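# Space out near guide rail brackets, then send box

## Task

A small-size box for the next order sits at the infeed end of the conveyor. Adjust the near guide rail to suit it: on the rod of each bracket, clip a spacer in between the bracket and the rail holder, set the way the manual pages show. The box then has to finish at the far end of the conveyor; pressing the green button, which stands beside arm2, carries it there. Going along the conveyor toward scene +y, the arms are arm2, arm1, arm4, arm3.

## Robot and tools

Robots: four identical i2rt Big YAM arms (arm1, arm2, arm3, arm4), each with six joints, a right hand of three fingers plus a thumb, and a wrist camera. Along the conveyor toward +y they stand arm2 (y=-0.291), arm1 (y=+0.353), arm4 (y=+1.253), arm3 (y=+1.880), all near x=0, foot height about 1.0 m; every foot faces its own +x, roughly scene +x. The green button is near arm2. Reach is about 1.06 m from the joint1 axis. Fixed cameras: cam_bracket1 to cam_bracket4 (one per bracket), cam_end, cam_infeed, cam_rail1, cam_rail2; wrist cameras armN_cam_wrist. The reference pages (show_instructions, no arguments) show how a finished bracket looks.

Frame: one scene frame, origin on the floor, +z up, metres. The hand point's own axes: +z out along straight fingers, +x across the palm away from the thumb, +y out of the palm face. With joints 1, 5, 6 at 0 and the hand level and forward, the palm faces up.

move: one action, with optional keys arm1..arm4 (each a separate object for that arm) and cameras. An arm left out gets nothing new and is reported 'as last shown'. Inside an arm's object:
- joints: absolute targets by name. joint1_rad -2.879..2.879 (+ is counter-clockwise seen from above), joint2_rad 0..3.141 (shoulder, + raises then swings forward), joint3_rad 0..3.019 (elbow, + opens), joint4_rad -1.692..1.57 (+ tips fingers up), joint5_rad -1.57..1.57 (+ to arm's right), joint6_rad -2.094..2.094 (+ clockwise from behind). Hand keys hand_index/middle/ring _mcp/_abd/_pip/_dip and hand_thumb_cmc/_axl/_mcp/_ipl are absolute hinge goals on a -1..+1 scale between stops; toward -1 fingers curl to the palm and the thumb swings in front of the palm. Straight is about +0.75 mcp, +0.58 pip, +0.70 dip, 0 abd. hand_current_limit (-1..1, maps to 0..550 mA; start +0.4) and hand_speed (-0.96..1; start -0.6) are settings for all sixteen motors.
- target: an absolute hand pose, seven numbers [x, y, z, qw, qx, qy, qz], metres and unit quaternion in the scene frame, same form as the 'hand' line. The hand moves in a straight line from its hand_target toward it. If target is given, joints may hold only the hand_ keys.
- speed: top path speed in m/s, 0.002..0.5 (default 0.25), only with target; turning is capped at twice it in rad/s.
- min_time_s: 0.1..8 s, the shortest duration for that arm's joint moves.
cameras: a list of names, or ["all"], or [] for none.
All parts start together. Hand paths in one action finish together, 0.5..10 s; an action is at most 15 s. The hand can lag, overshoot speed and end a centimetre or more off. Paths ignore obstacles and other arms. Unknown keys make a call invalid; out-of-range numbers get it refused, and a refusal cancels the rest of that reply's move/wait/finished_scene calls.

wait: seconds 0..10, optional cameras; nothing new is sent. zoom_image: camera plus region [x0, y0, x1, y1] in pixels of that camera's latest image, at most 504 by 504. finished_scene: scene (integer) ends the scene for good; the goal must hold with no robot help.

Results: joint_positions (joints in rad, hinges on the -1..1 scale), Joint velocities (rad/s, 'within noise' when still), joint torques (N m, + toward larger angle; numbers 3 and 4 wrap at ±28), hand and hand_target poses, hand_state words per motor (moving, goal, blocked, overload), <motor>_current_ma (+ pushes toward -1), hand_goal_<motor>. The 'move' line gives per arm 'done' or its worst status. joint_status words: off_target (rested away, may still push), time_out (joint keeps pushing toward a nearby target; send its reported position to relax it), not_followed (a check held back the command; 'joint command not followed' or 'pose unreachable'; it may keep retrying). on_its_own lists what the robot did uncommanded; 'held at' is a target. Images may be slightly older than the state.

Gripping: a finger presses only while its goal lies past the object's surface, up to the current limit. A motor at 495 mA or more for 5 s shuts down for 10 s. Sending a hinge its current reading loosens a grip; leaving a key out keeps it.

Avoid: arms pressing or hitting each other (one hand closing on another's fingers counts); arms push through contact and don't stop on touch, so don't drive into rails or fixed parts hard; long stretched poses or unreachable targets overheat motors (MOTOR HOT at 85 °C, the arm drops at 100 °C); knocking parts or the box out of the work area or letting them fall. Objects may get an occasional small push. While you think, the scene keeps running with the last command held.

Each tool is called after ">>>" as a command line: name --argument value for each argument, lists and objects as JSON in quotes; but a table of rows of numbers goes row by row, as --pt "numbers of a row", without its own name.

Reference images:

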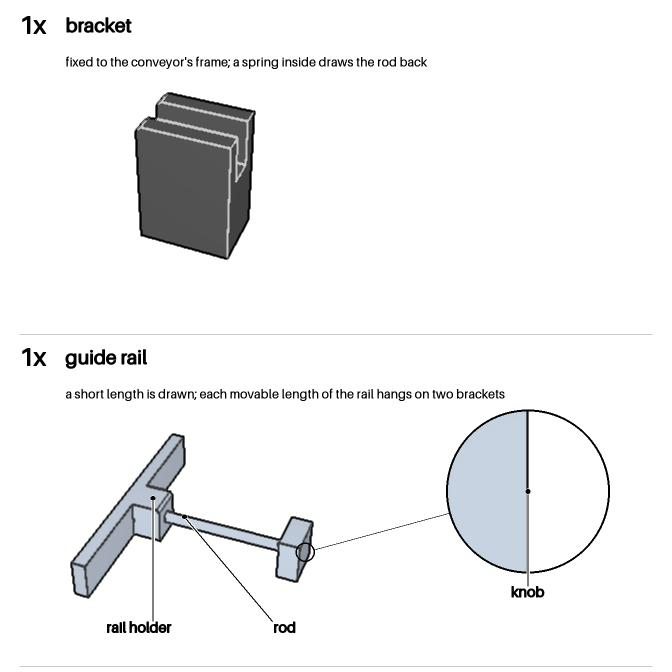

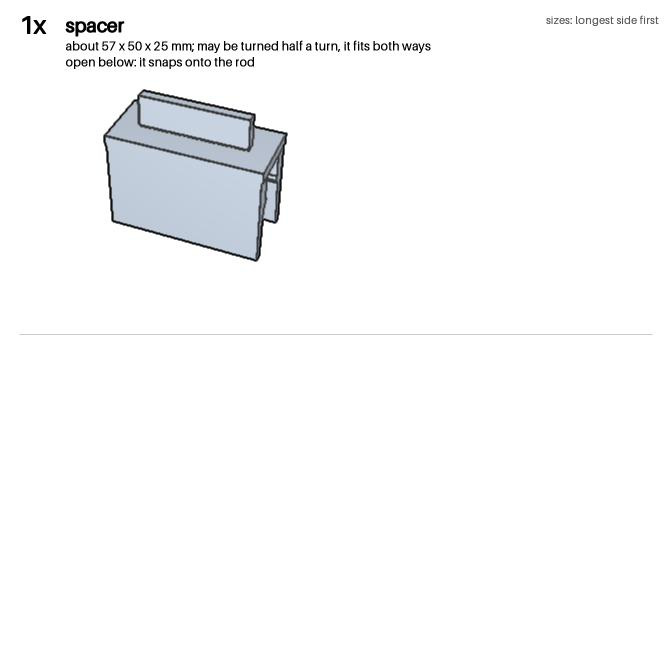

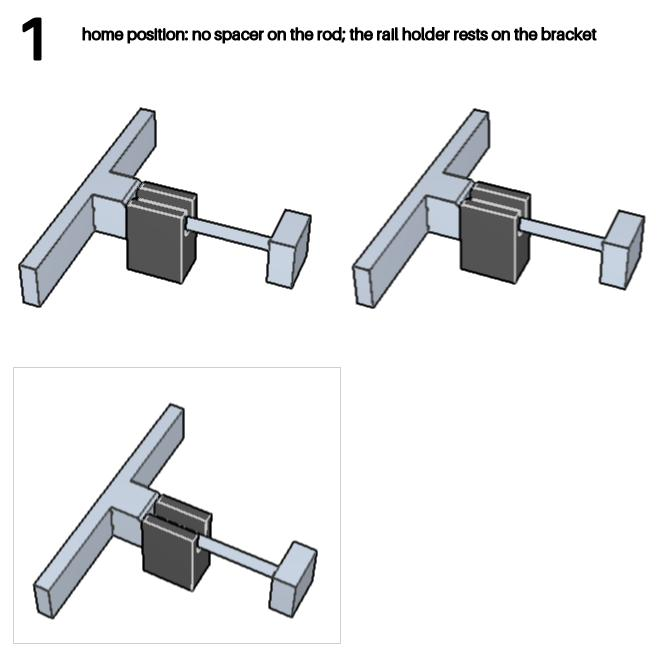

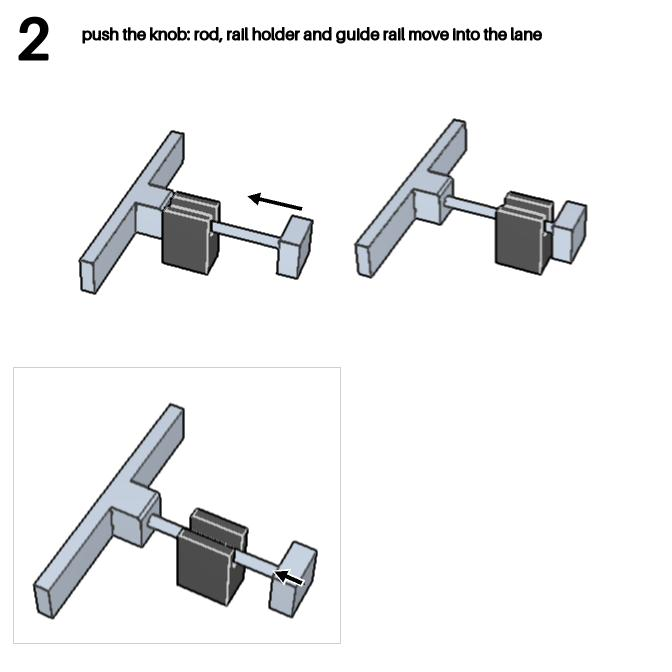

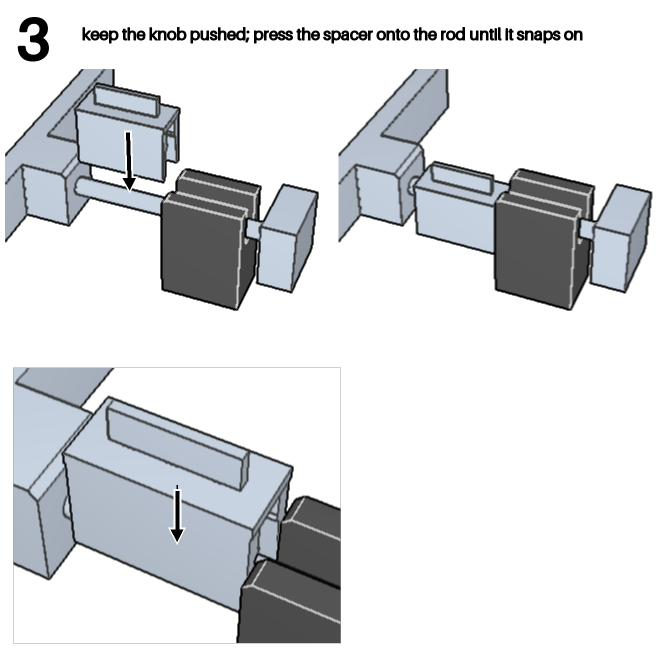

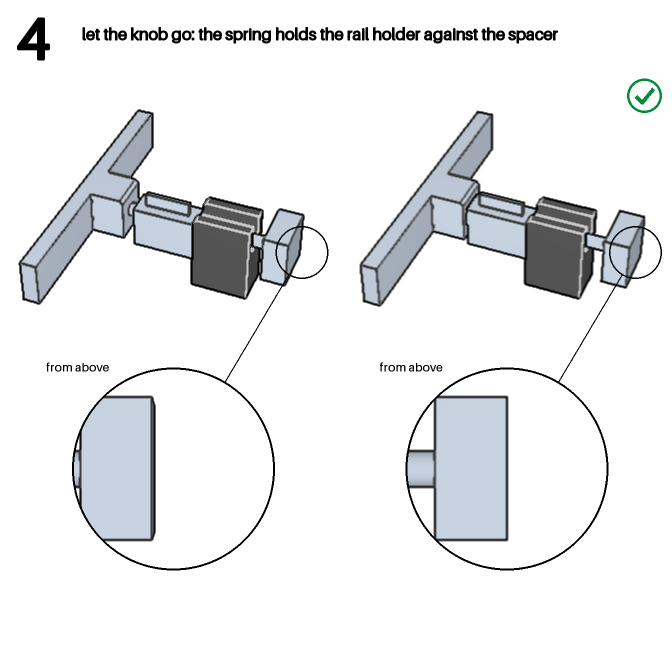

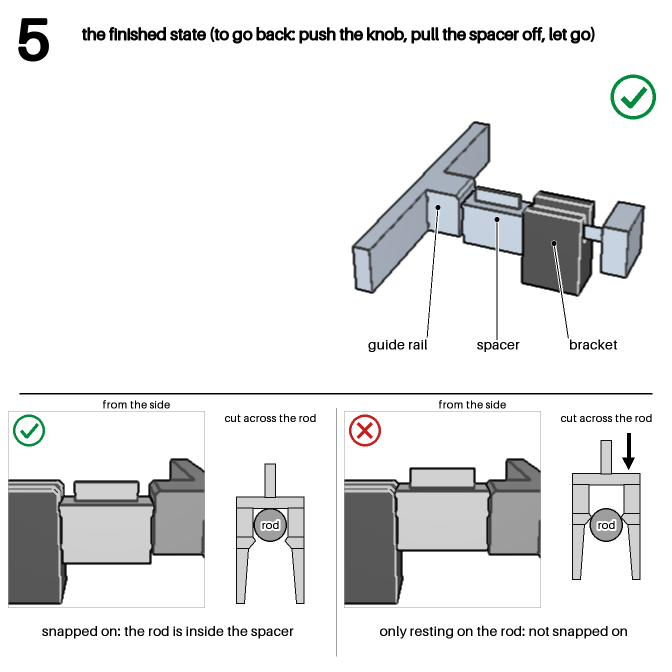

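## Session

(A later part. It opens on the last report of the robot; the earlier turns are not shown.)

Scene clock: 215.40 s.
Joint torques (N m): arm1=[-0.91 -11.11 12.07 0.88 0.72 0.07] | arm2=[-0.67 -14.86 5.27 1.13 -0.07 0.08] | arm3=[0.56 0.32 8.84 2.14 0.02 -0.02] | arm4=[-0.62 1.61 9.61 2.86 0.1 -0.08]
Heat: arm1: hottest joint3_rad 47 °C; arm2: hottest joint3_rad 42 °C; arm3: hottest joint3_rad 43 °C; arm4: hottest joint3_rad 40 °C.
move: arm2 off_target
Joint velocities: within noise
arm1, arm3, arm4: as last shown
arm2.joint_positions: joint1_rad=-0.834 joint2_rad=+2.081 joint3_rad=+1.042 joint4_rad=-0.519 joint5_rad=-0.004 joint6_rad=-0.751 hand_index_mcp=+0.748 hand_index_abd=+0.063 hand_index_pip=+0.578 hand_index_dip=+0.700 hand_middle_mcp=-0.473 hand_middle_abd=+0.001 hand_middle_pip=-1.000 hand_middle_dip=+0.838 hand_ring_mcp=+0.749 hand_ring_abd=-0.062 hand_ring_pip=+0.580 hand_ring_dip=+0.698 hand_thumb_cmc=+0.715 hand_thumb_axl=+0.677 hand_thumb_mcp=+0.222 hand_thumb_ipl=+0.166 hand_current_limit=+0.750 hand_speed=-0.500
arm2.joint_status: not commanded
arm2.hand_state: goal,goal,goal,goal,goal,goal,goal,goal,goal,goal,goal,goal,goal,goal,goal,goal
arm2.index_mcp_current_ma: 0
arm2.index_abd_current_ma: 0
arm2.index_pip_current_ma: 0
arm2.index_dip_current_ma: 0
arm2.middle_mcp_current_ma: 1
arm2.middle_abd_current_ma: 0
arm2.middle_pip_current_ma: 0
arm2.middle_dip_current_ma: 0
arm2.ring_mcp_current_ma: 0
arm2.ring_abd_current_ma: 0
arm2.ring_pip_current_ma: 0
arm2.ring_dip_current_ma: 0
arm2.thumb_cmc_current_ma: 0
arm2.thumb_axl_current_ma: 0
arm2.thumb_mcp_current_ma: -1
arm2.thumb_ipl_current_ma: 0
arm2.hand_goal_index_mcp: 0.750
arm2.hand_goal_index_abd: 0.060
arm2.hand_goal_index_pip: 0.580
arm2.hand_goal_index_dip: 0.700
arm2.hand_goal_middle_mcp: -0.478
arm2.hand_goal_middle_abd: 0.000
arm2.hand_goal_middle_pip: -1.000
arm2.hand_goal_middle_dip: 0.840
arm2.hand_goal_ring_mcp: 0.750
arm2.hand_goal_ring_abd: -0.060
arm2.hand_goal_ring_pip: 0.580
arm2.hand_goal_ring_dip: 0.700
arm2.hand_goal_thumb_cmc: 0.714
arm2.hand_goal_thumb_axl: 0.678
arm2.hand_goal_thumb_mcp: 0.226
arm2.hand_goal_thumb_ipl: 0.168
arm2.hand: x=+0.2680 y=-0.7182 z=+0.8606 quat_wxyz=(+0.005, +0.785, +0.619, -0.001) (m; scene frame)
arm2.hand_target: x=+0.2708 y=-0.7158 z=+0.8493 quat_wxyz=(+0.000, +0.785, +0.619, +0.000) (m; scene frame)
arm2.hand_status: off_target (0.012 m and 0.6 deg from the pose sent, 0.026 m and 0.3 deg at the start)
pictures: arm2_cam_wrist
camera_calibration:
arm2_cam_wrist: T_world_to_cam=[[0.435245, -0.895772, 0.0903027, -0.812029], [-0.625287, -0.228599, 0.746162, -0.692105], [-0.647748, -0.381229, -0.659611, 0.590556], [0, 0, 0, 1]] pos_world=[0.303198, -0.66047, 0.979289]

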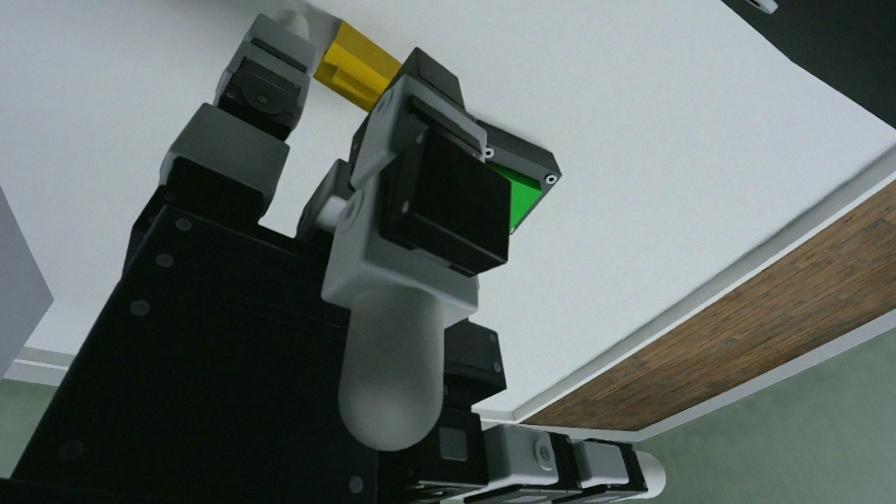

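>>> move --arm2 '{"joints": {"hand_index_abd": -0.16, "hand_ring_abd": 0.18, "hand_speed": -0.85}}' --cameras '["arm2_cam_wrist"]'

>>> move --arm2 '{"target": [0.270, -0.716, 0.89, 0, 0.7853, 0.6191, 0], "speed": 0.06}' --cameras '["arm2_cam_wrist"]'

>>> zoom_image --camera "arm2_cam_wrist" --region '[200, 0, 560, 220]'

Scene clock: 216.27 s.
Joint torques (N m): arm1=[-0.91 -11.11 12.1 0.83 0.71 0.06] | arm2=[-0.15 -13.74 4.98 1.03 -0.11 0.14] | arm3=[0.67 0.03 8.69 1.99 0.04 -0.02] | arm4=[-0.5 1.55 9.63 2.85 0.1 -0.09]
Heat: arm1: hottest joint3_rad 47 °C; arm2: hottest joint3_rad 42 °C; arm3: hottest joint3_rad 43 °C; arm4: hottest joint3_rad 40 °C.
move: arm2 off_target
Joint velocities: within noise
arm1, arm3, arm4: as last shown
arm2.joint_positions: joint1_rad=-0.834 joint2_rad=+2.081 joint3_rad=+1.042 joint4_rad=-0.519 joint5_rad=-0.004 joint6_rad=-0.751 hand_index_mcp=+0.748 hand_index_abd=-0.080 hand_index_pip=+0.578 hand_index_dip=+0.700 hand_middle_mcp=-0.473 hand_middle_abd=+0.001 hand_middle_pip=-1.000 hand_middle_dip=+0.838 hand_ring_mcp=+0.749 hand_ring_abd=+0.089 hand_ring_pip=+0.580 hand_ring_dip=+0.698 hand_thumb_cmc=+0.715 hand_thumb_axl=+0.677 hand_thumb_mcp=+0.222 hand_thumb_ipl=+0.166 hand_current_limit=+0.750 hand_speed=-0.850
arm2.joint_status: hand_index_abd off_target (ended at -0.080, target -0.160); hand_ring_abd off_target (ended at +0.089, target +0.180); the others done
arm2.hand_state: goal,blocked,goal,goal,goal,goal,goal,goal,goal,blocked,goal,goal,goal,goal,goal,goal
arm2.index_mcp_current_ma: 0
arm2.index_abd_current_ma: 74
arm2.index_pip_current_ma: 0
arm2.index_dip_current_ma: 0
arm2.middle_mcp_current_ma: 1
arm2.middle_abd_current_ma: 0
arm2.middle_pip_current_ma: 0
arm2.middle_dip_current_ma: 0
arm2.ring_mcp_current_ma: 0
arm2.ring_abd_current_ma: -95
arm2.ring_pip_current_ma: 0
arm2.ring_dip_current_ma: 0
arm2.thumb_cmc_current_ma: 0
arm2.thumb_axl_current_ma: 0
arm2.thumb_mcp_current_ma: -1
arm2.thumb_ipl_current_ma: 0
arm2.hand_goal_index_mcp: 0.750
arm2.hand_goal_index_abd: -0.160
arm2.hand_goal_index_pip: 0.580
arm2.hand_goal_index_dip: 0.700
arm2.hand_goal_middle_mcp: -0.478
arm2.hand_goal_middle_abd: 0.000
arm2.hand_goal_middle_pip: -1.000
arm2.hand_goal_middle_dip: 0.840
arm2.hand_goal_ring_mcp: 0.750
arm2.hand_goal_ring_abd: 0.180
arm2.hand_goal_ring_pip: 0.580
arm2.hand_goal_ring_dip: 0.700
arm2.hand_goal_thumb_cmc: 0.714
arm2.hand_goal_thumb_axl: 0.678
arm2.hand_goal_thumb_mcp: 0.226
arm2.hand_goal_thumb_ipl: 0.168
arm2.hand: x=+0.2681 y=-0.7183 z=+0.8606 quat_wxyz=(+0.005, +0.785, +0.619, -0.001) (m; scene frame)
arm2.hand_target: x=+0.2708 y=-0.7158 z=+0.8493 quat_wxyz=(+0.000, +0.785, +0.619, +0.000) (m; scene frame)
arm2.hand_status: not commanded
pictures: arm2_cam_wrist
camera_calibration:
arm2_cam_wrist: T_world_to_cam=[[0.435246, -0.895733, 0.0906829, -0.812376], [-0.625456, -0.228383, 0.746087, -0.691837], [-0.647584, -0.381449, -0.659644, 0.590393], [0, 0, 0, 1]] pos_world=[0.303199, -0.660471, 0.979288]

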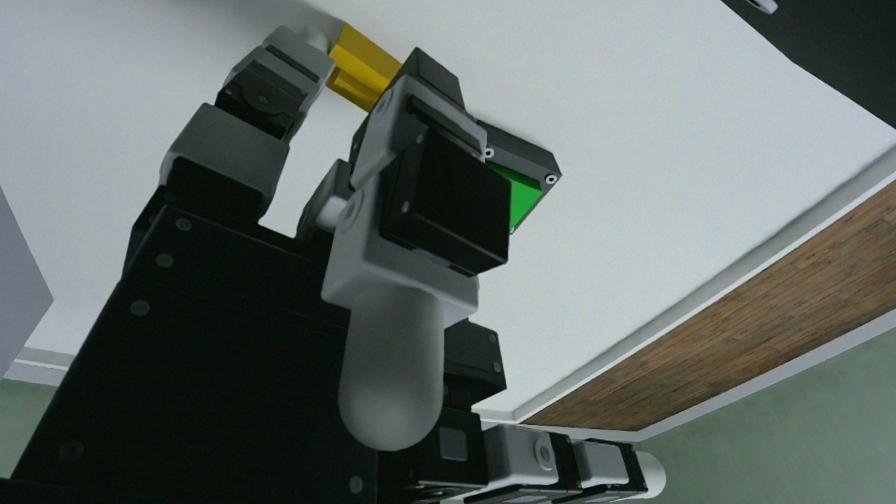

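Scene clock: 217.60 s.
Joint torques (N m): arm1=[-0.91 -11.05 12.14 0.85 0.71 0.06] | arm2=[0.32 -16.44 4.98 0.31 -0.08 0.04] | arm3=[0.09 0.91 8.77 2.14 0 0] | arm4=[-0.56 1.44 9.63 2.88 0.1 -0.09]
Heat: arm1: hottest joint3_rad 47 °C; arm2: hottest joint3_rad 42 °C; arm3: hottest joint3_rad 43 °C; arm4: hottest joint3_rad 40 °C.
move: arm2 done
Joint velocities: within noise
arm1, arm3, arm4: as last shown
arm2.joint_positions: joint1_rad=-0.834 joint2_rad=+2.020 joint3_rad=+1.042 joint4_rad=-0.589 joint5_rad=-0.004 joint6_rad=-0.751 hand_index_mcp=+0.748 hand_index_abd=-0.080 hand_index_pip=+0.578 hand_index_dip=+0.700 hand_middle_mcp=-0.473 hand_middle_abd=+0.001 hand_middle_pip=-1.000 hand_middle_dip=+0.838 hand_ring_mcp=+0.749 hand_ring_abd=+0.089 hand_ring_pip=+0.580 hand_ring_dip=+0.698 hand_thumb_cmc=+0.715 hand_thumb_axl=+0.677 hand_thumb_mcp=+0.222 hand_thumb_ipl=+0.166 hand_current_limit=+0.750 hand_speed=-0.850
arm2.joint_status: not commanded
arm2.hand_state: goal,blocked,goal,goal,goal,goal,goal,goal,goal,blocked,goal,goal,goal,goal,goal,goal
arm2.index_mcp_current_ma: 0
arm2.index_abd_current_ma: 74
arm2.index_pip_current_ma: 0
arm2.index_dip_current_ma: 0
arm2.middle_mcp_current_ma: 1
arm2.middle_abd_current_ma: 0
arm2.middle_pip_current_ma: 0
arm2.middle_dip_current_ma: 0
arm2.ring_mcp_current_ma: 0
arm2.ring_abd_current_ma: -95
arm2.ring_pip_current_ma: 0
arm2.ring_dip_current_ma: 0
arm2.thumb_cmc_current_ma: 0
arm2.thumb_axl_current_ma: 0
arm2.thumb_mcp_current_ma: -1
arm2.thumb_ipl_current_ma: 0
arm2.hand_goal_index_mcp: 0.750
arm2.hand_goal_index_abd: -0.160
arm2.hand_goal_index_pip: 0.580
arm2.hand_goal_index_dip: 0.700
arm2.hand_goal_middle_mcp: -0.478
arm2.hand_goal_middle_abd: 0.000
arm2.hand_goal_middle_pip: -1.000
arm2.hand_goal_middle_dip: 0.840
arm2.hand_goal_ring_mcp: 0.750
arm2.hand_goal_ring_abd: 0.180
arm2.hand_goal_ring_pip: 0.580
arm2.hand_goal_ring_dip: 0.700
arm2.hand_goal_thumb_cmc: 0.714
arm2.hand_goal_thumb_axl: 0.678
arm2.hand_goal_thumb_mcp: 0.226
arm2.hand_goal_thumb_ipl: 0.168
arm2.hand: x=+0.2677 y=-0.7174 z=+0.8870 quat_wxyz=(+0.000, +0.785, +0.619, -0.001) (m; scene frame)
arm2.hand_target: x=+0.2700 y=-0.7160 z=+0.8900 quat_wxyz=(+0.000, +0.785, +0.619, +0.000) (m; scene frame)
arm2.hand_status: done (0.004 m and 0.1 deg from the pose sent, 0.030 m and 0.6 deg at the start)
pictures: arm2_cam_wrist
camera_calibration:
arm2_cam_wrist: T_world_to_cam=[[0.435664, -0.896362, 0.0820555, -0.806734], [-0.621829, -0.233809, 0.747437, -0.717688], [-0.650789, -0.376656, -0.659246, 0.611881], [0, 0, 0, 1]] pos_world=[0.30339, -0.660459, 1.006]

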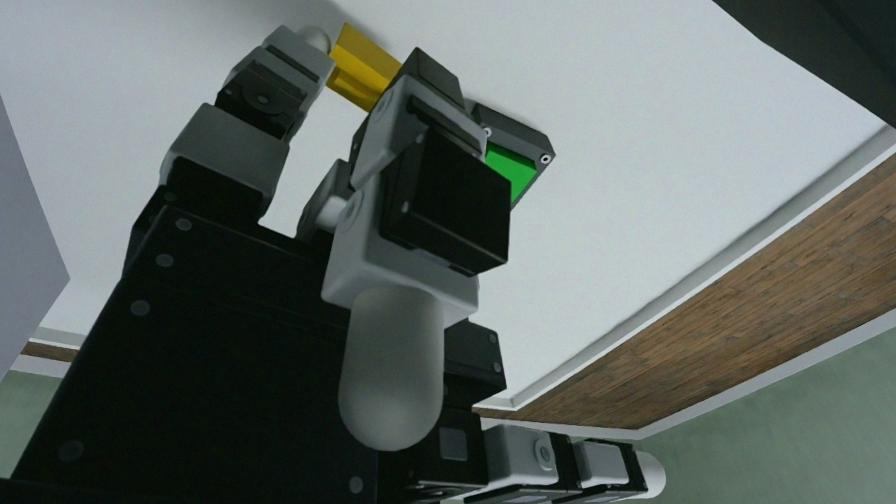

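Scaled by 1.400 from the camera's 896x504 image, which has a finer 1280x720 frame.

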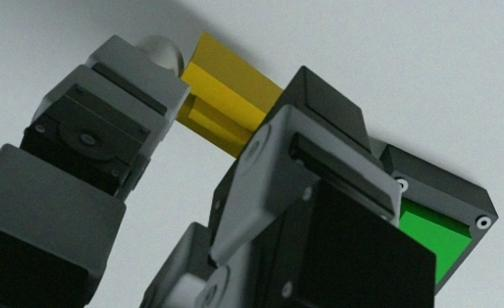

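>>> move --arm2 '{"joints": {"joint1_rad": -0.834, "joint2_rad": 1.35, "joint3_rad": 1.17, "joint4_rad": -1.39, "joint5_rad": 0, "joint6_rad": -0.751}, "min_time_s": 3}'

>>> move --arm2 '{"joints": {"joint1_rad": 0.361, "joint2_rad": 1.32, "joint3_rad": 1.19, "joint4_rad": -1.44, "joint5_rad": 0, "joint6_rad": -1.187}, "min_time_s": 4}' --cameras '["cam_rail1", "cam_bracket2", "arm2_cam_wrist"]'

Scene clock: 221.40 s.
Joint torques (N m): arm1=[-0.91 -11.11 12.11 0.85 0.72 0.06] | arm2=[-1.55 -10.75 11.11 0.2 0.14 0.04] | arm3=[0.67 0.62 8.62 1.99 -0.02 0.01] | arm4=[-0.44 1.61 9.61 2.86 0.1 -0.09]
Heat: arm1: hottest joint3_rad 47 °C; arm2: hottest joint3_rad 42 °C; arm3: hottest joint3_rad 43 °C; arm4: hottest joint3_rad 40 °C.
move: arm2 done
Joint velocities: within noise
arm1, arm3, arm4: as last shown
arm2.joint_positions: joint1_rad=-0.834 joint2_rad=+1.353 joint3_rad=+1.131 joint4_rad=-1.382 joint5_rad=-0.003 joint6_rad=-0.751 hand_index_mcp=+0.748 hand_index_abd=-0.080 hand_index_pip=+0.578 hand_index_dip=+0.700 hand_middle_mcp=-0.473 hand_middle_abd=+0.001 hand_middle_pip=-1.000 hand_middle_dip=+0.838 hand_ring_mcp=+0.749 hand_ring_abd=+0.089 hand_ring_pip=+0.580 hand_ring_dip=+0.698 hand_thumb_cmc=+0.715 hand_thumb_axl=+0.677 hand_thumb_mcp=+0.222 hand_thumb_ipl=+0.166 hand_current_limit=+0.750 hand_speed=-0.850
arm2.joint_status: all done
arm2.hand_state: goal,blocked,goal,goal,goal,goal,goal,goal,goal,blocked,goal,goal,goal,goal,goal,goal
arm2.index_mcp_current_ma: 0
arm2.index_abd_current_ma: 74
arm2.index_pip_current_ma: 0
arm2.index_dip_current_ma: 0
arm2.middle_mcp_current_ma: 1
arm2.middle_abd_current_ma: 0
arm2.middle_pip_current_ma: 0
arm2.middle_dip_current_ma: 0
arm2.ring_mcp_current_ma: 0
arm2.ring_abd_current_ma: -95
arm2.ring_pip_current_ma: 0
arm2.ring_dip_current_ma: 0
arm2.thumb_cmc_current_ma: 0
arm2.thumb_axl_current_ma: 0
arm2.thumb_mcp_current_ma: -1
arm2.thumb_ipl_current_ma: 0
arm2.hand_goal_index_mcp: 0.750
arm2.hand_goal_index_abd: -0.160
arm2.hand_goal_index_pip: 0.580
arm2.hand_goal_index_dip: 0.700
arm2.hand_goal_middle_mcp: -0.478
arm2.hand_goal_middle_abd: 0.000
arm2.hand_goal_middle_pip: -1.000
arm2.hand_goal_middle_dip: 0.840
arm2.hand_goal_ring_mcp: 0.750
arm2.hand_goal_ring_abd: 0.180
arm2.hand_goal_ring_pip: 0.580
arm2.hand_goal_ring_dip: 0.700
arm2.hand_goal_thumb_cmc: 0.714
arm2.hand_goal_thumb_axl: 0.678
arm2.hand_goal_thumb_mcp: 0.226
arm2.hand_goal_thumb_ipl: 0.168
arm2.hand: x=+0.2192 y=-0.6414 z=+1.1901 quat_wxyz=(-0.018, +0.785, +0.619, +0.000) (m; scene frame)
arm2.hand_target: x=+0.2247 y=-0.6502 z=+1.2078 quat_wxyz=(-0.001, +0.785, +0.620, -0.003) (m; scene frame)
arm2.hand_status: not commanded
pictures: none

Scene clock: 225.80 s.
Joint torques (N m): arm1=[-0.85 -11.11 12.11 0.85 0.72 0.07] | arm2=[-0.15 -10.81 11.45 0.06 -0.06 -0.04] | arm3=[0.44 1.08 8.79 2.17 0 -0.05] | arm4=[-0.5 1.38 9.57 2.88 0.09 -0.09]
Heat: arm1: hottest joint3_rad 47 °C; arm2: hottest joint3_rad 42 °C; arm3: hottest joint3_rad 43 °C; arm4: hottest joint3_rad 40 °C.
move: arm2 done
Joint velocities: within noise
arm1.joint_positions: joint1_rad=+0.455 joint2_rad=+1.486 joint3_rad=+1.356 joint4_rad=-1.411 joint5_rad=+0.297 joint6_rad=+1.492 hand_index_mcp=+0.929 hand_index_abd=+0.001 hand_index_pip=-0.546 hand_index_dip=+0.075 hand_middle_mcp=+0.992 hand_middle_abd=+0.003 hand_middle_pip=+0.994 hand_middle_dip=+0.998 hand_ring_mcp=+0.994 hand_ring_abd=+0.001 hand_ring_pip=+0.995 hand_ring_dip=+0.997 hand_thumb_cmc=-0.484 hand_thumb_axl=+0.677 hand_thumb_mcp=-0.122 hand_thumb_ipl=+0.007 hand_current_limit=+0.750 hand_speed=-0.500
arm1.joint_status: not commanded
arm1.hand_state: goal,goal,goal,goal,goal,goal,goal,goal,goal,goal,goal,goal,goal,goal,goal,goal
arm1.index_mcp_current_ma: -1
arm1.index_abd_current_ma: 1
arm1.index_pip_current_ma: 0
arm1.index_dip_current_ma: 4
arm1.middle_mcp_current_ma: -15
arm1.middle_abd_current_ma: 3
arm1.middle_pip_current_ma: -10
arm1.middle_dip_current_ma: -3
arm1.ring_mcp_current_ma: -12
arm1.ring_abd_current_ma: 1
arm1.ring_pip_current_ma: -8
arm1.ring_dip_current_ma: -3
arm1.thumb_cmc_current_ma: 2
arm1.thumb_axl_current_ma: -1
arm1.thumb_mcp_current_ma: -4
arm1.thumb_ipl_current_ma: 2
arm1.hand_goal_index_mcp: 0.930
arm1.hand_goal_index_abd: 0.000
arm1.hand_goal_index_pip: -0.546
arm1.hand_goal_index_dip: 0.072
arm1.hand_goal_middle_mcp: 1.000
arm1.hand_goal_middle_abd: 0.000
arm1.hand_goal_middle_pip: 1.000
arm1.hand_goal_middle_dip: 1.000
arm1.hand_goal_ring_mcp: 1.000
arm1.hand_goal_ring_abd: 0.000
arm1.hand_goal_ring_pip: 1.000
arm1.hand_goal_ring_dip: 1.000
arm1.hand_goal_thumb_cmc: -0.486
arm1.hand_goal_thumb_axl: 0.678
arm1.hand_goal_thumb_mcp: -0.120
arm1.hand_goal_thumb_ipl: 0.006
arm1.hand: x=+0.4570 y=+0.4716 z=+1.2290 quat_wxyz=(+0.140, +0.938, +0.314, +0.050) (m; scene frame)
arm1.hand_target: x=+0.4703 y=+0.4771 z=+1.2399 quat_wxyz=(+0.136, +0.940, +0.305, +0.070) (m; scene frame)
arm1.hand_status: not commanded
arm2.joint_positions: joint1_rad=+0.360 joint2_rad=+1.334 joint3_rad=+1.148 joint4_rad=-1.432 joint5_rad=-0.001 joint6_rad=-1.177 hand_index_mcp=+0.748 hand_index_abd=-0.080 hand_index_pip=+0.578 hand_index_dip=+0.700 hand_middle_mcp=-0.473 hand_middle_abd=+0.001 hand_middle_pip=-1.000 hand_middle_dip=+0.838 hand_ring_mcp=+0.749 hand_ring_abd=+0.089 hand_ring_pip=+0.580 hand_ring_dip=+0.698 hand_thumb_cmc=+0.715 hand_thumb_axl=+0.677 hand_thumb_mcp=+0.222 hand_thumb_ipl=+0.166 hand_current_limit=+0.750 hand_speed=-0.850
arm2.joint_status: all done
arm2.hand_state: goal,blocked,goal,goal,goal,goal,goal,goal,goal,blocked,goal,goal,goal,goal,goal,goal
arm2.index_mcp_current_ma: 0
arm2.index_abd_current_ma: 74
arm2.index_pip_current_ma: 0
arm2.index_dip_current_ma: 0
arm2.middle_mcp_current_ma: 1
arm2.middle_abd_current_ma: 0
arm2.middle_pip_current_ma: 0
arm2.middle_dip_current_ma: 0
arm2.ring_mcp_current_ma: 0
arm2.ring_abd_current_ma: -95
arm2.ring_pip_current_ma: 0
arm2.ring_dip_current_ma: 0
arm2.thumb_cmc_current_ma: 0
arm2.thumb_axl_current_ma: 0
arm2.thumb_mcp_current_ma: -1
arm2.thumb_ipl_current_ma: 0
arm2.hand_goal_index_mcp: 0.750
arm2.hand_goal_index_abd: -0.160
arm2.hand_goal_index_pip: 0.580
arm2.hand_goal_index_dip: 0.700
arm2.hand_goal_middle_mcp: -0.478
arm2.hand_goal_middle_abd: 0.000
arm2.hand_goal_middle_pip: -1.000
arm2.hand_goal_middle_dip: 0.840
arm2.hand_goal_ring_mcp: 0.750
arm2.hand_goal_ring_abd: 0.180
arm2.hand_goal_ring_pip: 0.580
arm2.hand_goal_ring_dip: 0.700
arm2.hand_goal_thumb_cmc: 0.714
arm2.hand_goal_thumb_axl: 0.678
arm2.hand_goal_thumb_mcp: 0.226
arm2.hand_goal_thumb_ipl: 0.168
arm2.hand: x=+0.3299 y=-0.1362 z=+1.2019 quat_wxyz=(-0.026, +0.092, +0.995, -0.007) (m; scene frame)
arm2.hand_target: x=+0.3389 y=-0.1335 z=+1.2250 quat_wxyz=(-0.003, +0.087, +0.996, +0.000) (m; scene frame)
arm2.hand_status: not commanded
arm3, arm4: as last shown
pictures: arm2_cam_wrist, cam_bracket2, cam_rail1
camera_calibration:
arm2_cam_wrist: T_world_to_cam=[[0.876729, 0.480043, 0.0300629, -0.234303], [0.304917, -0.60305, 0.737127, -1.12207], [0.371983, -0.637094, -0.675085, 0.724931], [0, 0, 0, 1]] pos_world=[0.277897, -0.102338, 1.32354]

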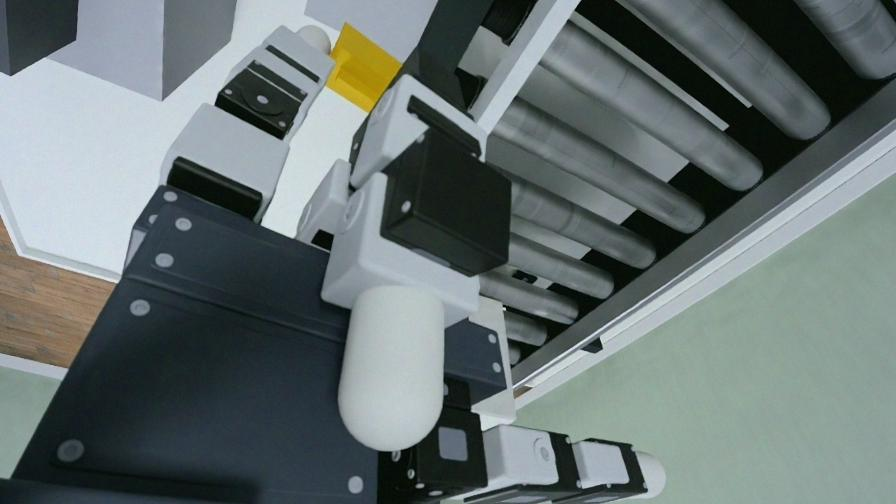

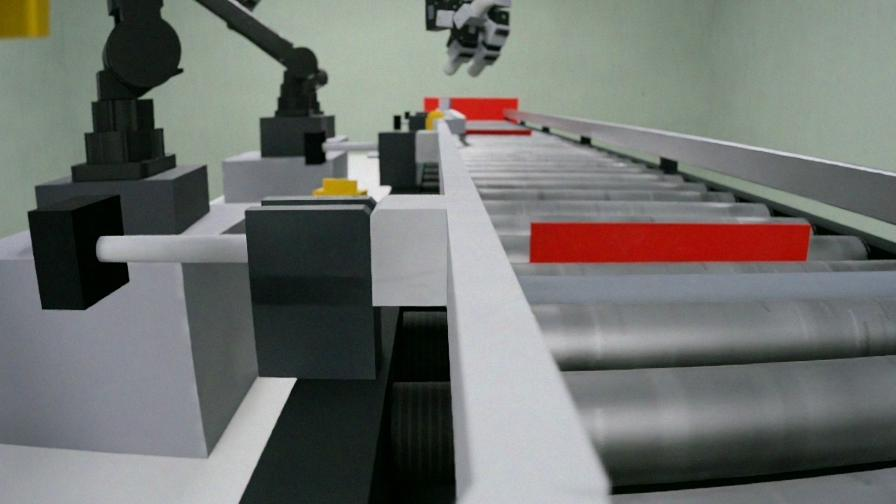

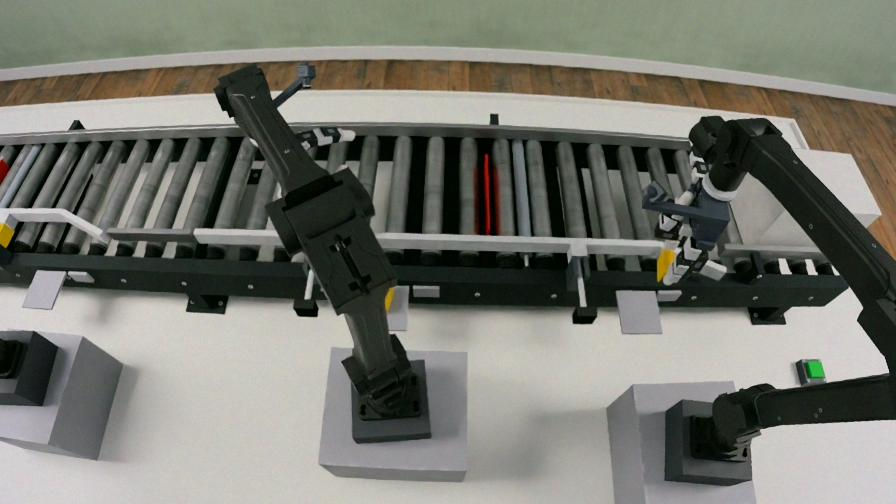

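>>> move --arm2 '{"target": [0.297, -0.130, 1.11, 0, 0.0872, 0.9962, 0], "speed": 0.1}' --cameras '["cam_rail1", "cam_bracket2", "arm2_cam_wrist", "cam_infeed"]'

>>> zoom_image --camera "cam_infeed" --region '[270, 200, 410, 310]'

>>> zoom_image --camera "cam_rail1" --region '[590, 220, 730, 350]'

Scene clock: 227.70 s.
Joint torques (N m): arm1=[-0.85 -11.22 12.1 0.84 0.72 0.06] | arm2=[0.62 -9.35 7.45 1.14 -0.12 0.06] | arm3=[0.91 1.44 8.62 2.06 -0.01 -0.04] | arm4=[-0.5 1.49 9.59 2.89 0.1 -0.09]
Heat: arm1: hottest joint3_rad 47 °C; arm2: hottest joint3_rad 42 °C; arm3: hottest joint3_rad 43 °C; arm4: hottest joint3_rad 40 °C.
move: arm2 done
Joint velocities: within noise
arm1, arm3, arm4: as last shown
arm2.joint_positions: joint1_rad=+0.389 joint2_rad=+1.311 joint3_rad=+0.857 joint4_rad=-1.129 joint5_rad=-0.001 joint6_rad=-1.160 hand_index_mcp=+0.748 hand_index_abd=-0.080 hand_index_pip=+0.578 hand_index_dip=+0.700 hand_middle_mcp=-0.473 hand_middle_abd=+0.001 hand_middle_pip=-1.000 hand_middle_dip=+0.838 hand_ring_mcp=+0.749 hand_ring_abd=+0.089 hand_ring_pip=+0.580 hand_ring_dip=+0.698 hand_thumb_cmc=+0.715 hand_thumb_axl=+0.677 hand_thumb_mcp=+0.222 hand_thumb_ipl=+0.166 hand_current_limit=+0.750 hand_speed=-0.850
arm2.joint_status: not commanded
arm2.hand_state: goal,blocked,goal,goal,goal,goal,goal,goal,goal,blocked,goal,goal,goal,goal,goal,goal
arm2.index_mcp_current_ma: 0
arm2.index_abd_current_ma: 74
arm2.index_pip_current_ma: 0
arm2.index_dip_current_ma: 0
arm2.middle_mcp_current_ma: 1
arm2.middle_abd_current_ma: 0
arm2.middle_pip_current_ma: 0
arm2.middle_dip_current_ma: 0
arm2.ring_mcp_current_ma: 0
arm2.ring_abd_current_ma: -95
arm2.ring_pip_current_ma: 0
arm2.ring_dip_current_ma: 0
arm2.thumb_cmc_current_ma: 0
arm2.thumb_axl_current_ma: 0
arm2.thumb_mcp_current_ma: -1
arm2.thumb_ipl_current_ma: 0
arm2.hand_goal_index_mcp: 0.750
arm2.hand_goal_index_abd: -0.160
arm2.hand_goal_index_pip: 0.580
arm2.hand_goal_index_dip: 0.700
arm2.hand_goal_middle_mcp: -0.478
arm2.hand_goal_middle_abd: 0.000
arm2.hand_goal_middle_pip: -1.000
arm2.hand_goal_middle_dip: 0.840
arm2.hand_goal_ring_mcp: 0.750
arm2.hand_goal_ring_abd: 0.180
arm2.hand_goal_ring_pip: 0.580
arm2.hand_goal_ring_dip: 0.700
arm2.hand_goal_thumb_cmc: 0.714
arm2.hand_goal_thumb_axl: 0.678
arm2.hand_goal_thumb_mcp: 0.226
arm2.hand_goal_thumb_ipl: 0.168
arm2.hand: x=+0.2947 y=-0.1331 z=+1.1063 quat_wxyz=(-0.009, +0.087, +0.996, -0.002) (m; scene frame)
arm2.hand_target: x=+0.2969 y=-0.1300 z=+1.1099 quat_wxyz=(+0.000, +0.087, +0.996, +0.000) (m; scene frame)
arm2.hand_status: done (0.005 m and 1.1 deg from the pose sent, 0.098 m and 3.1 deg at the start)
pictures: arm2_cam_wrist, cam_bracket2, cam_infeed, cam_rail1
camera_calibration:
arm2_cam_wrist: T_world_to_cam=[[0.869411, 0.490035, 0.0631695, -0.235234], [0.286968, -0.604887, 0.742806, -1.04013], [0.402211, -0.627677, -0.666519, 0.658398], [0, 0, 0, 1]] pos_world=[0.238184, -0.100629, 1.22631]

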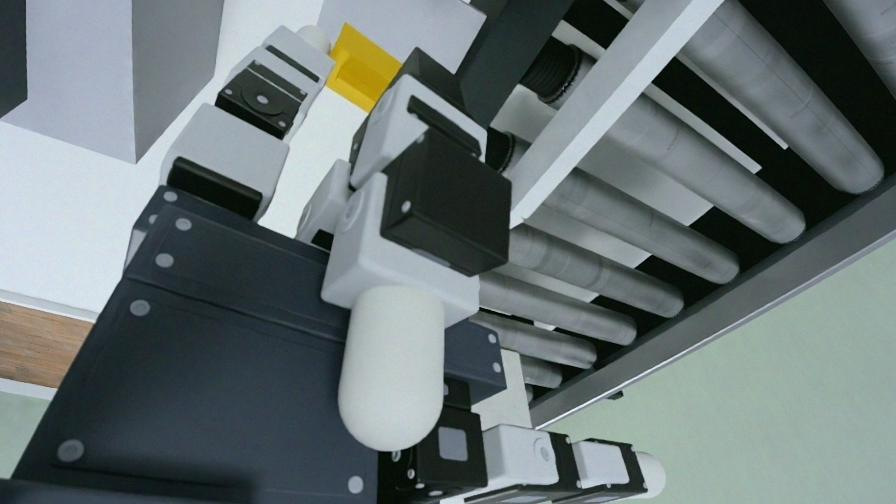

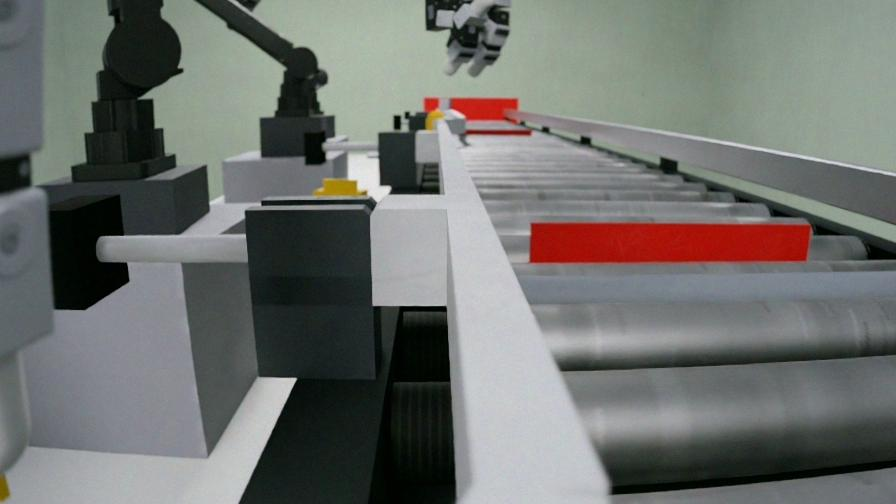

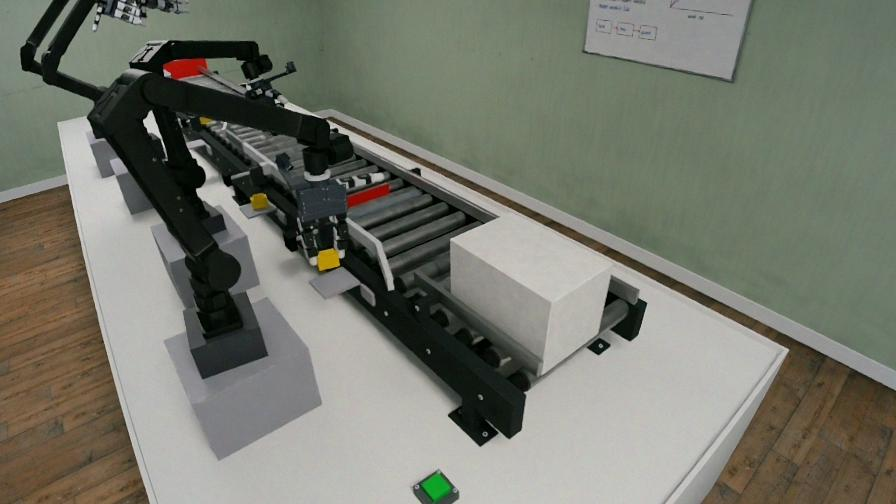

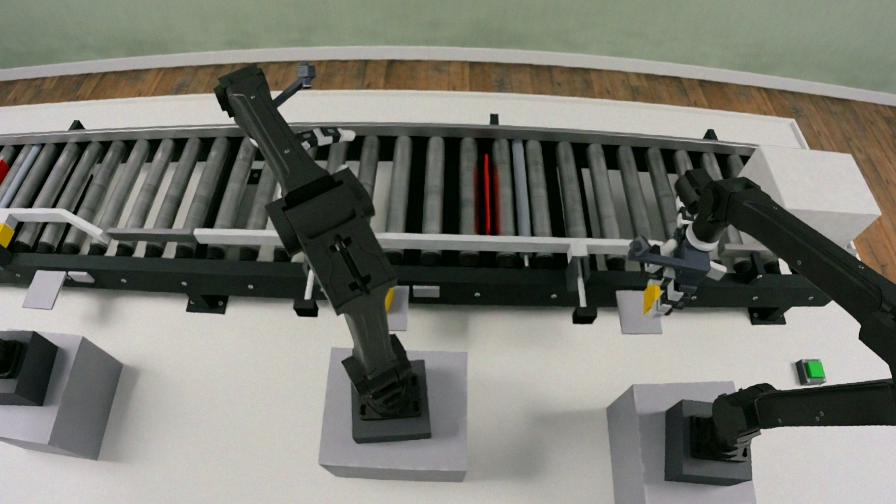

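Scaled by 3.600 from the camera's 896x504 image, which has a finer 1280x720 frame.

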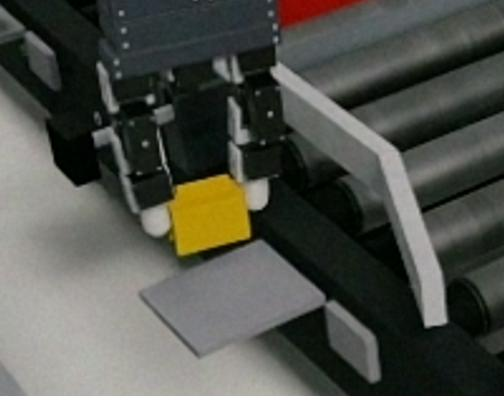

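Scaled by 3.600 from the camera's 896x504 image, which has a finer 1280x720 frame.

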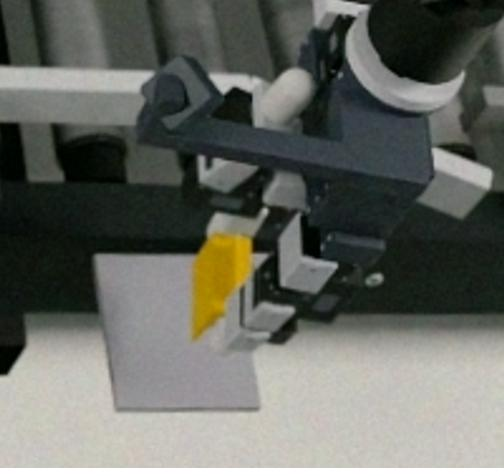

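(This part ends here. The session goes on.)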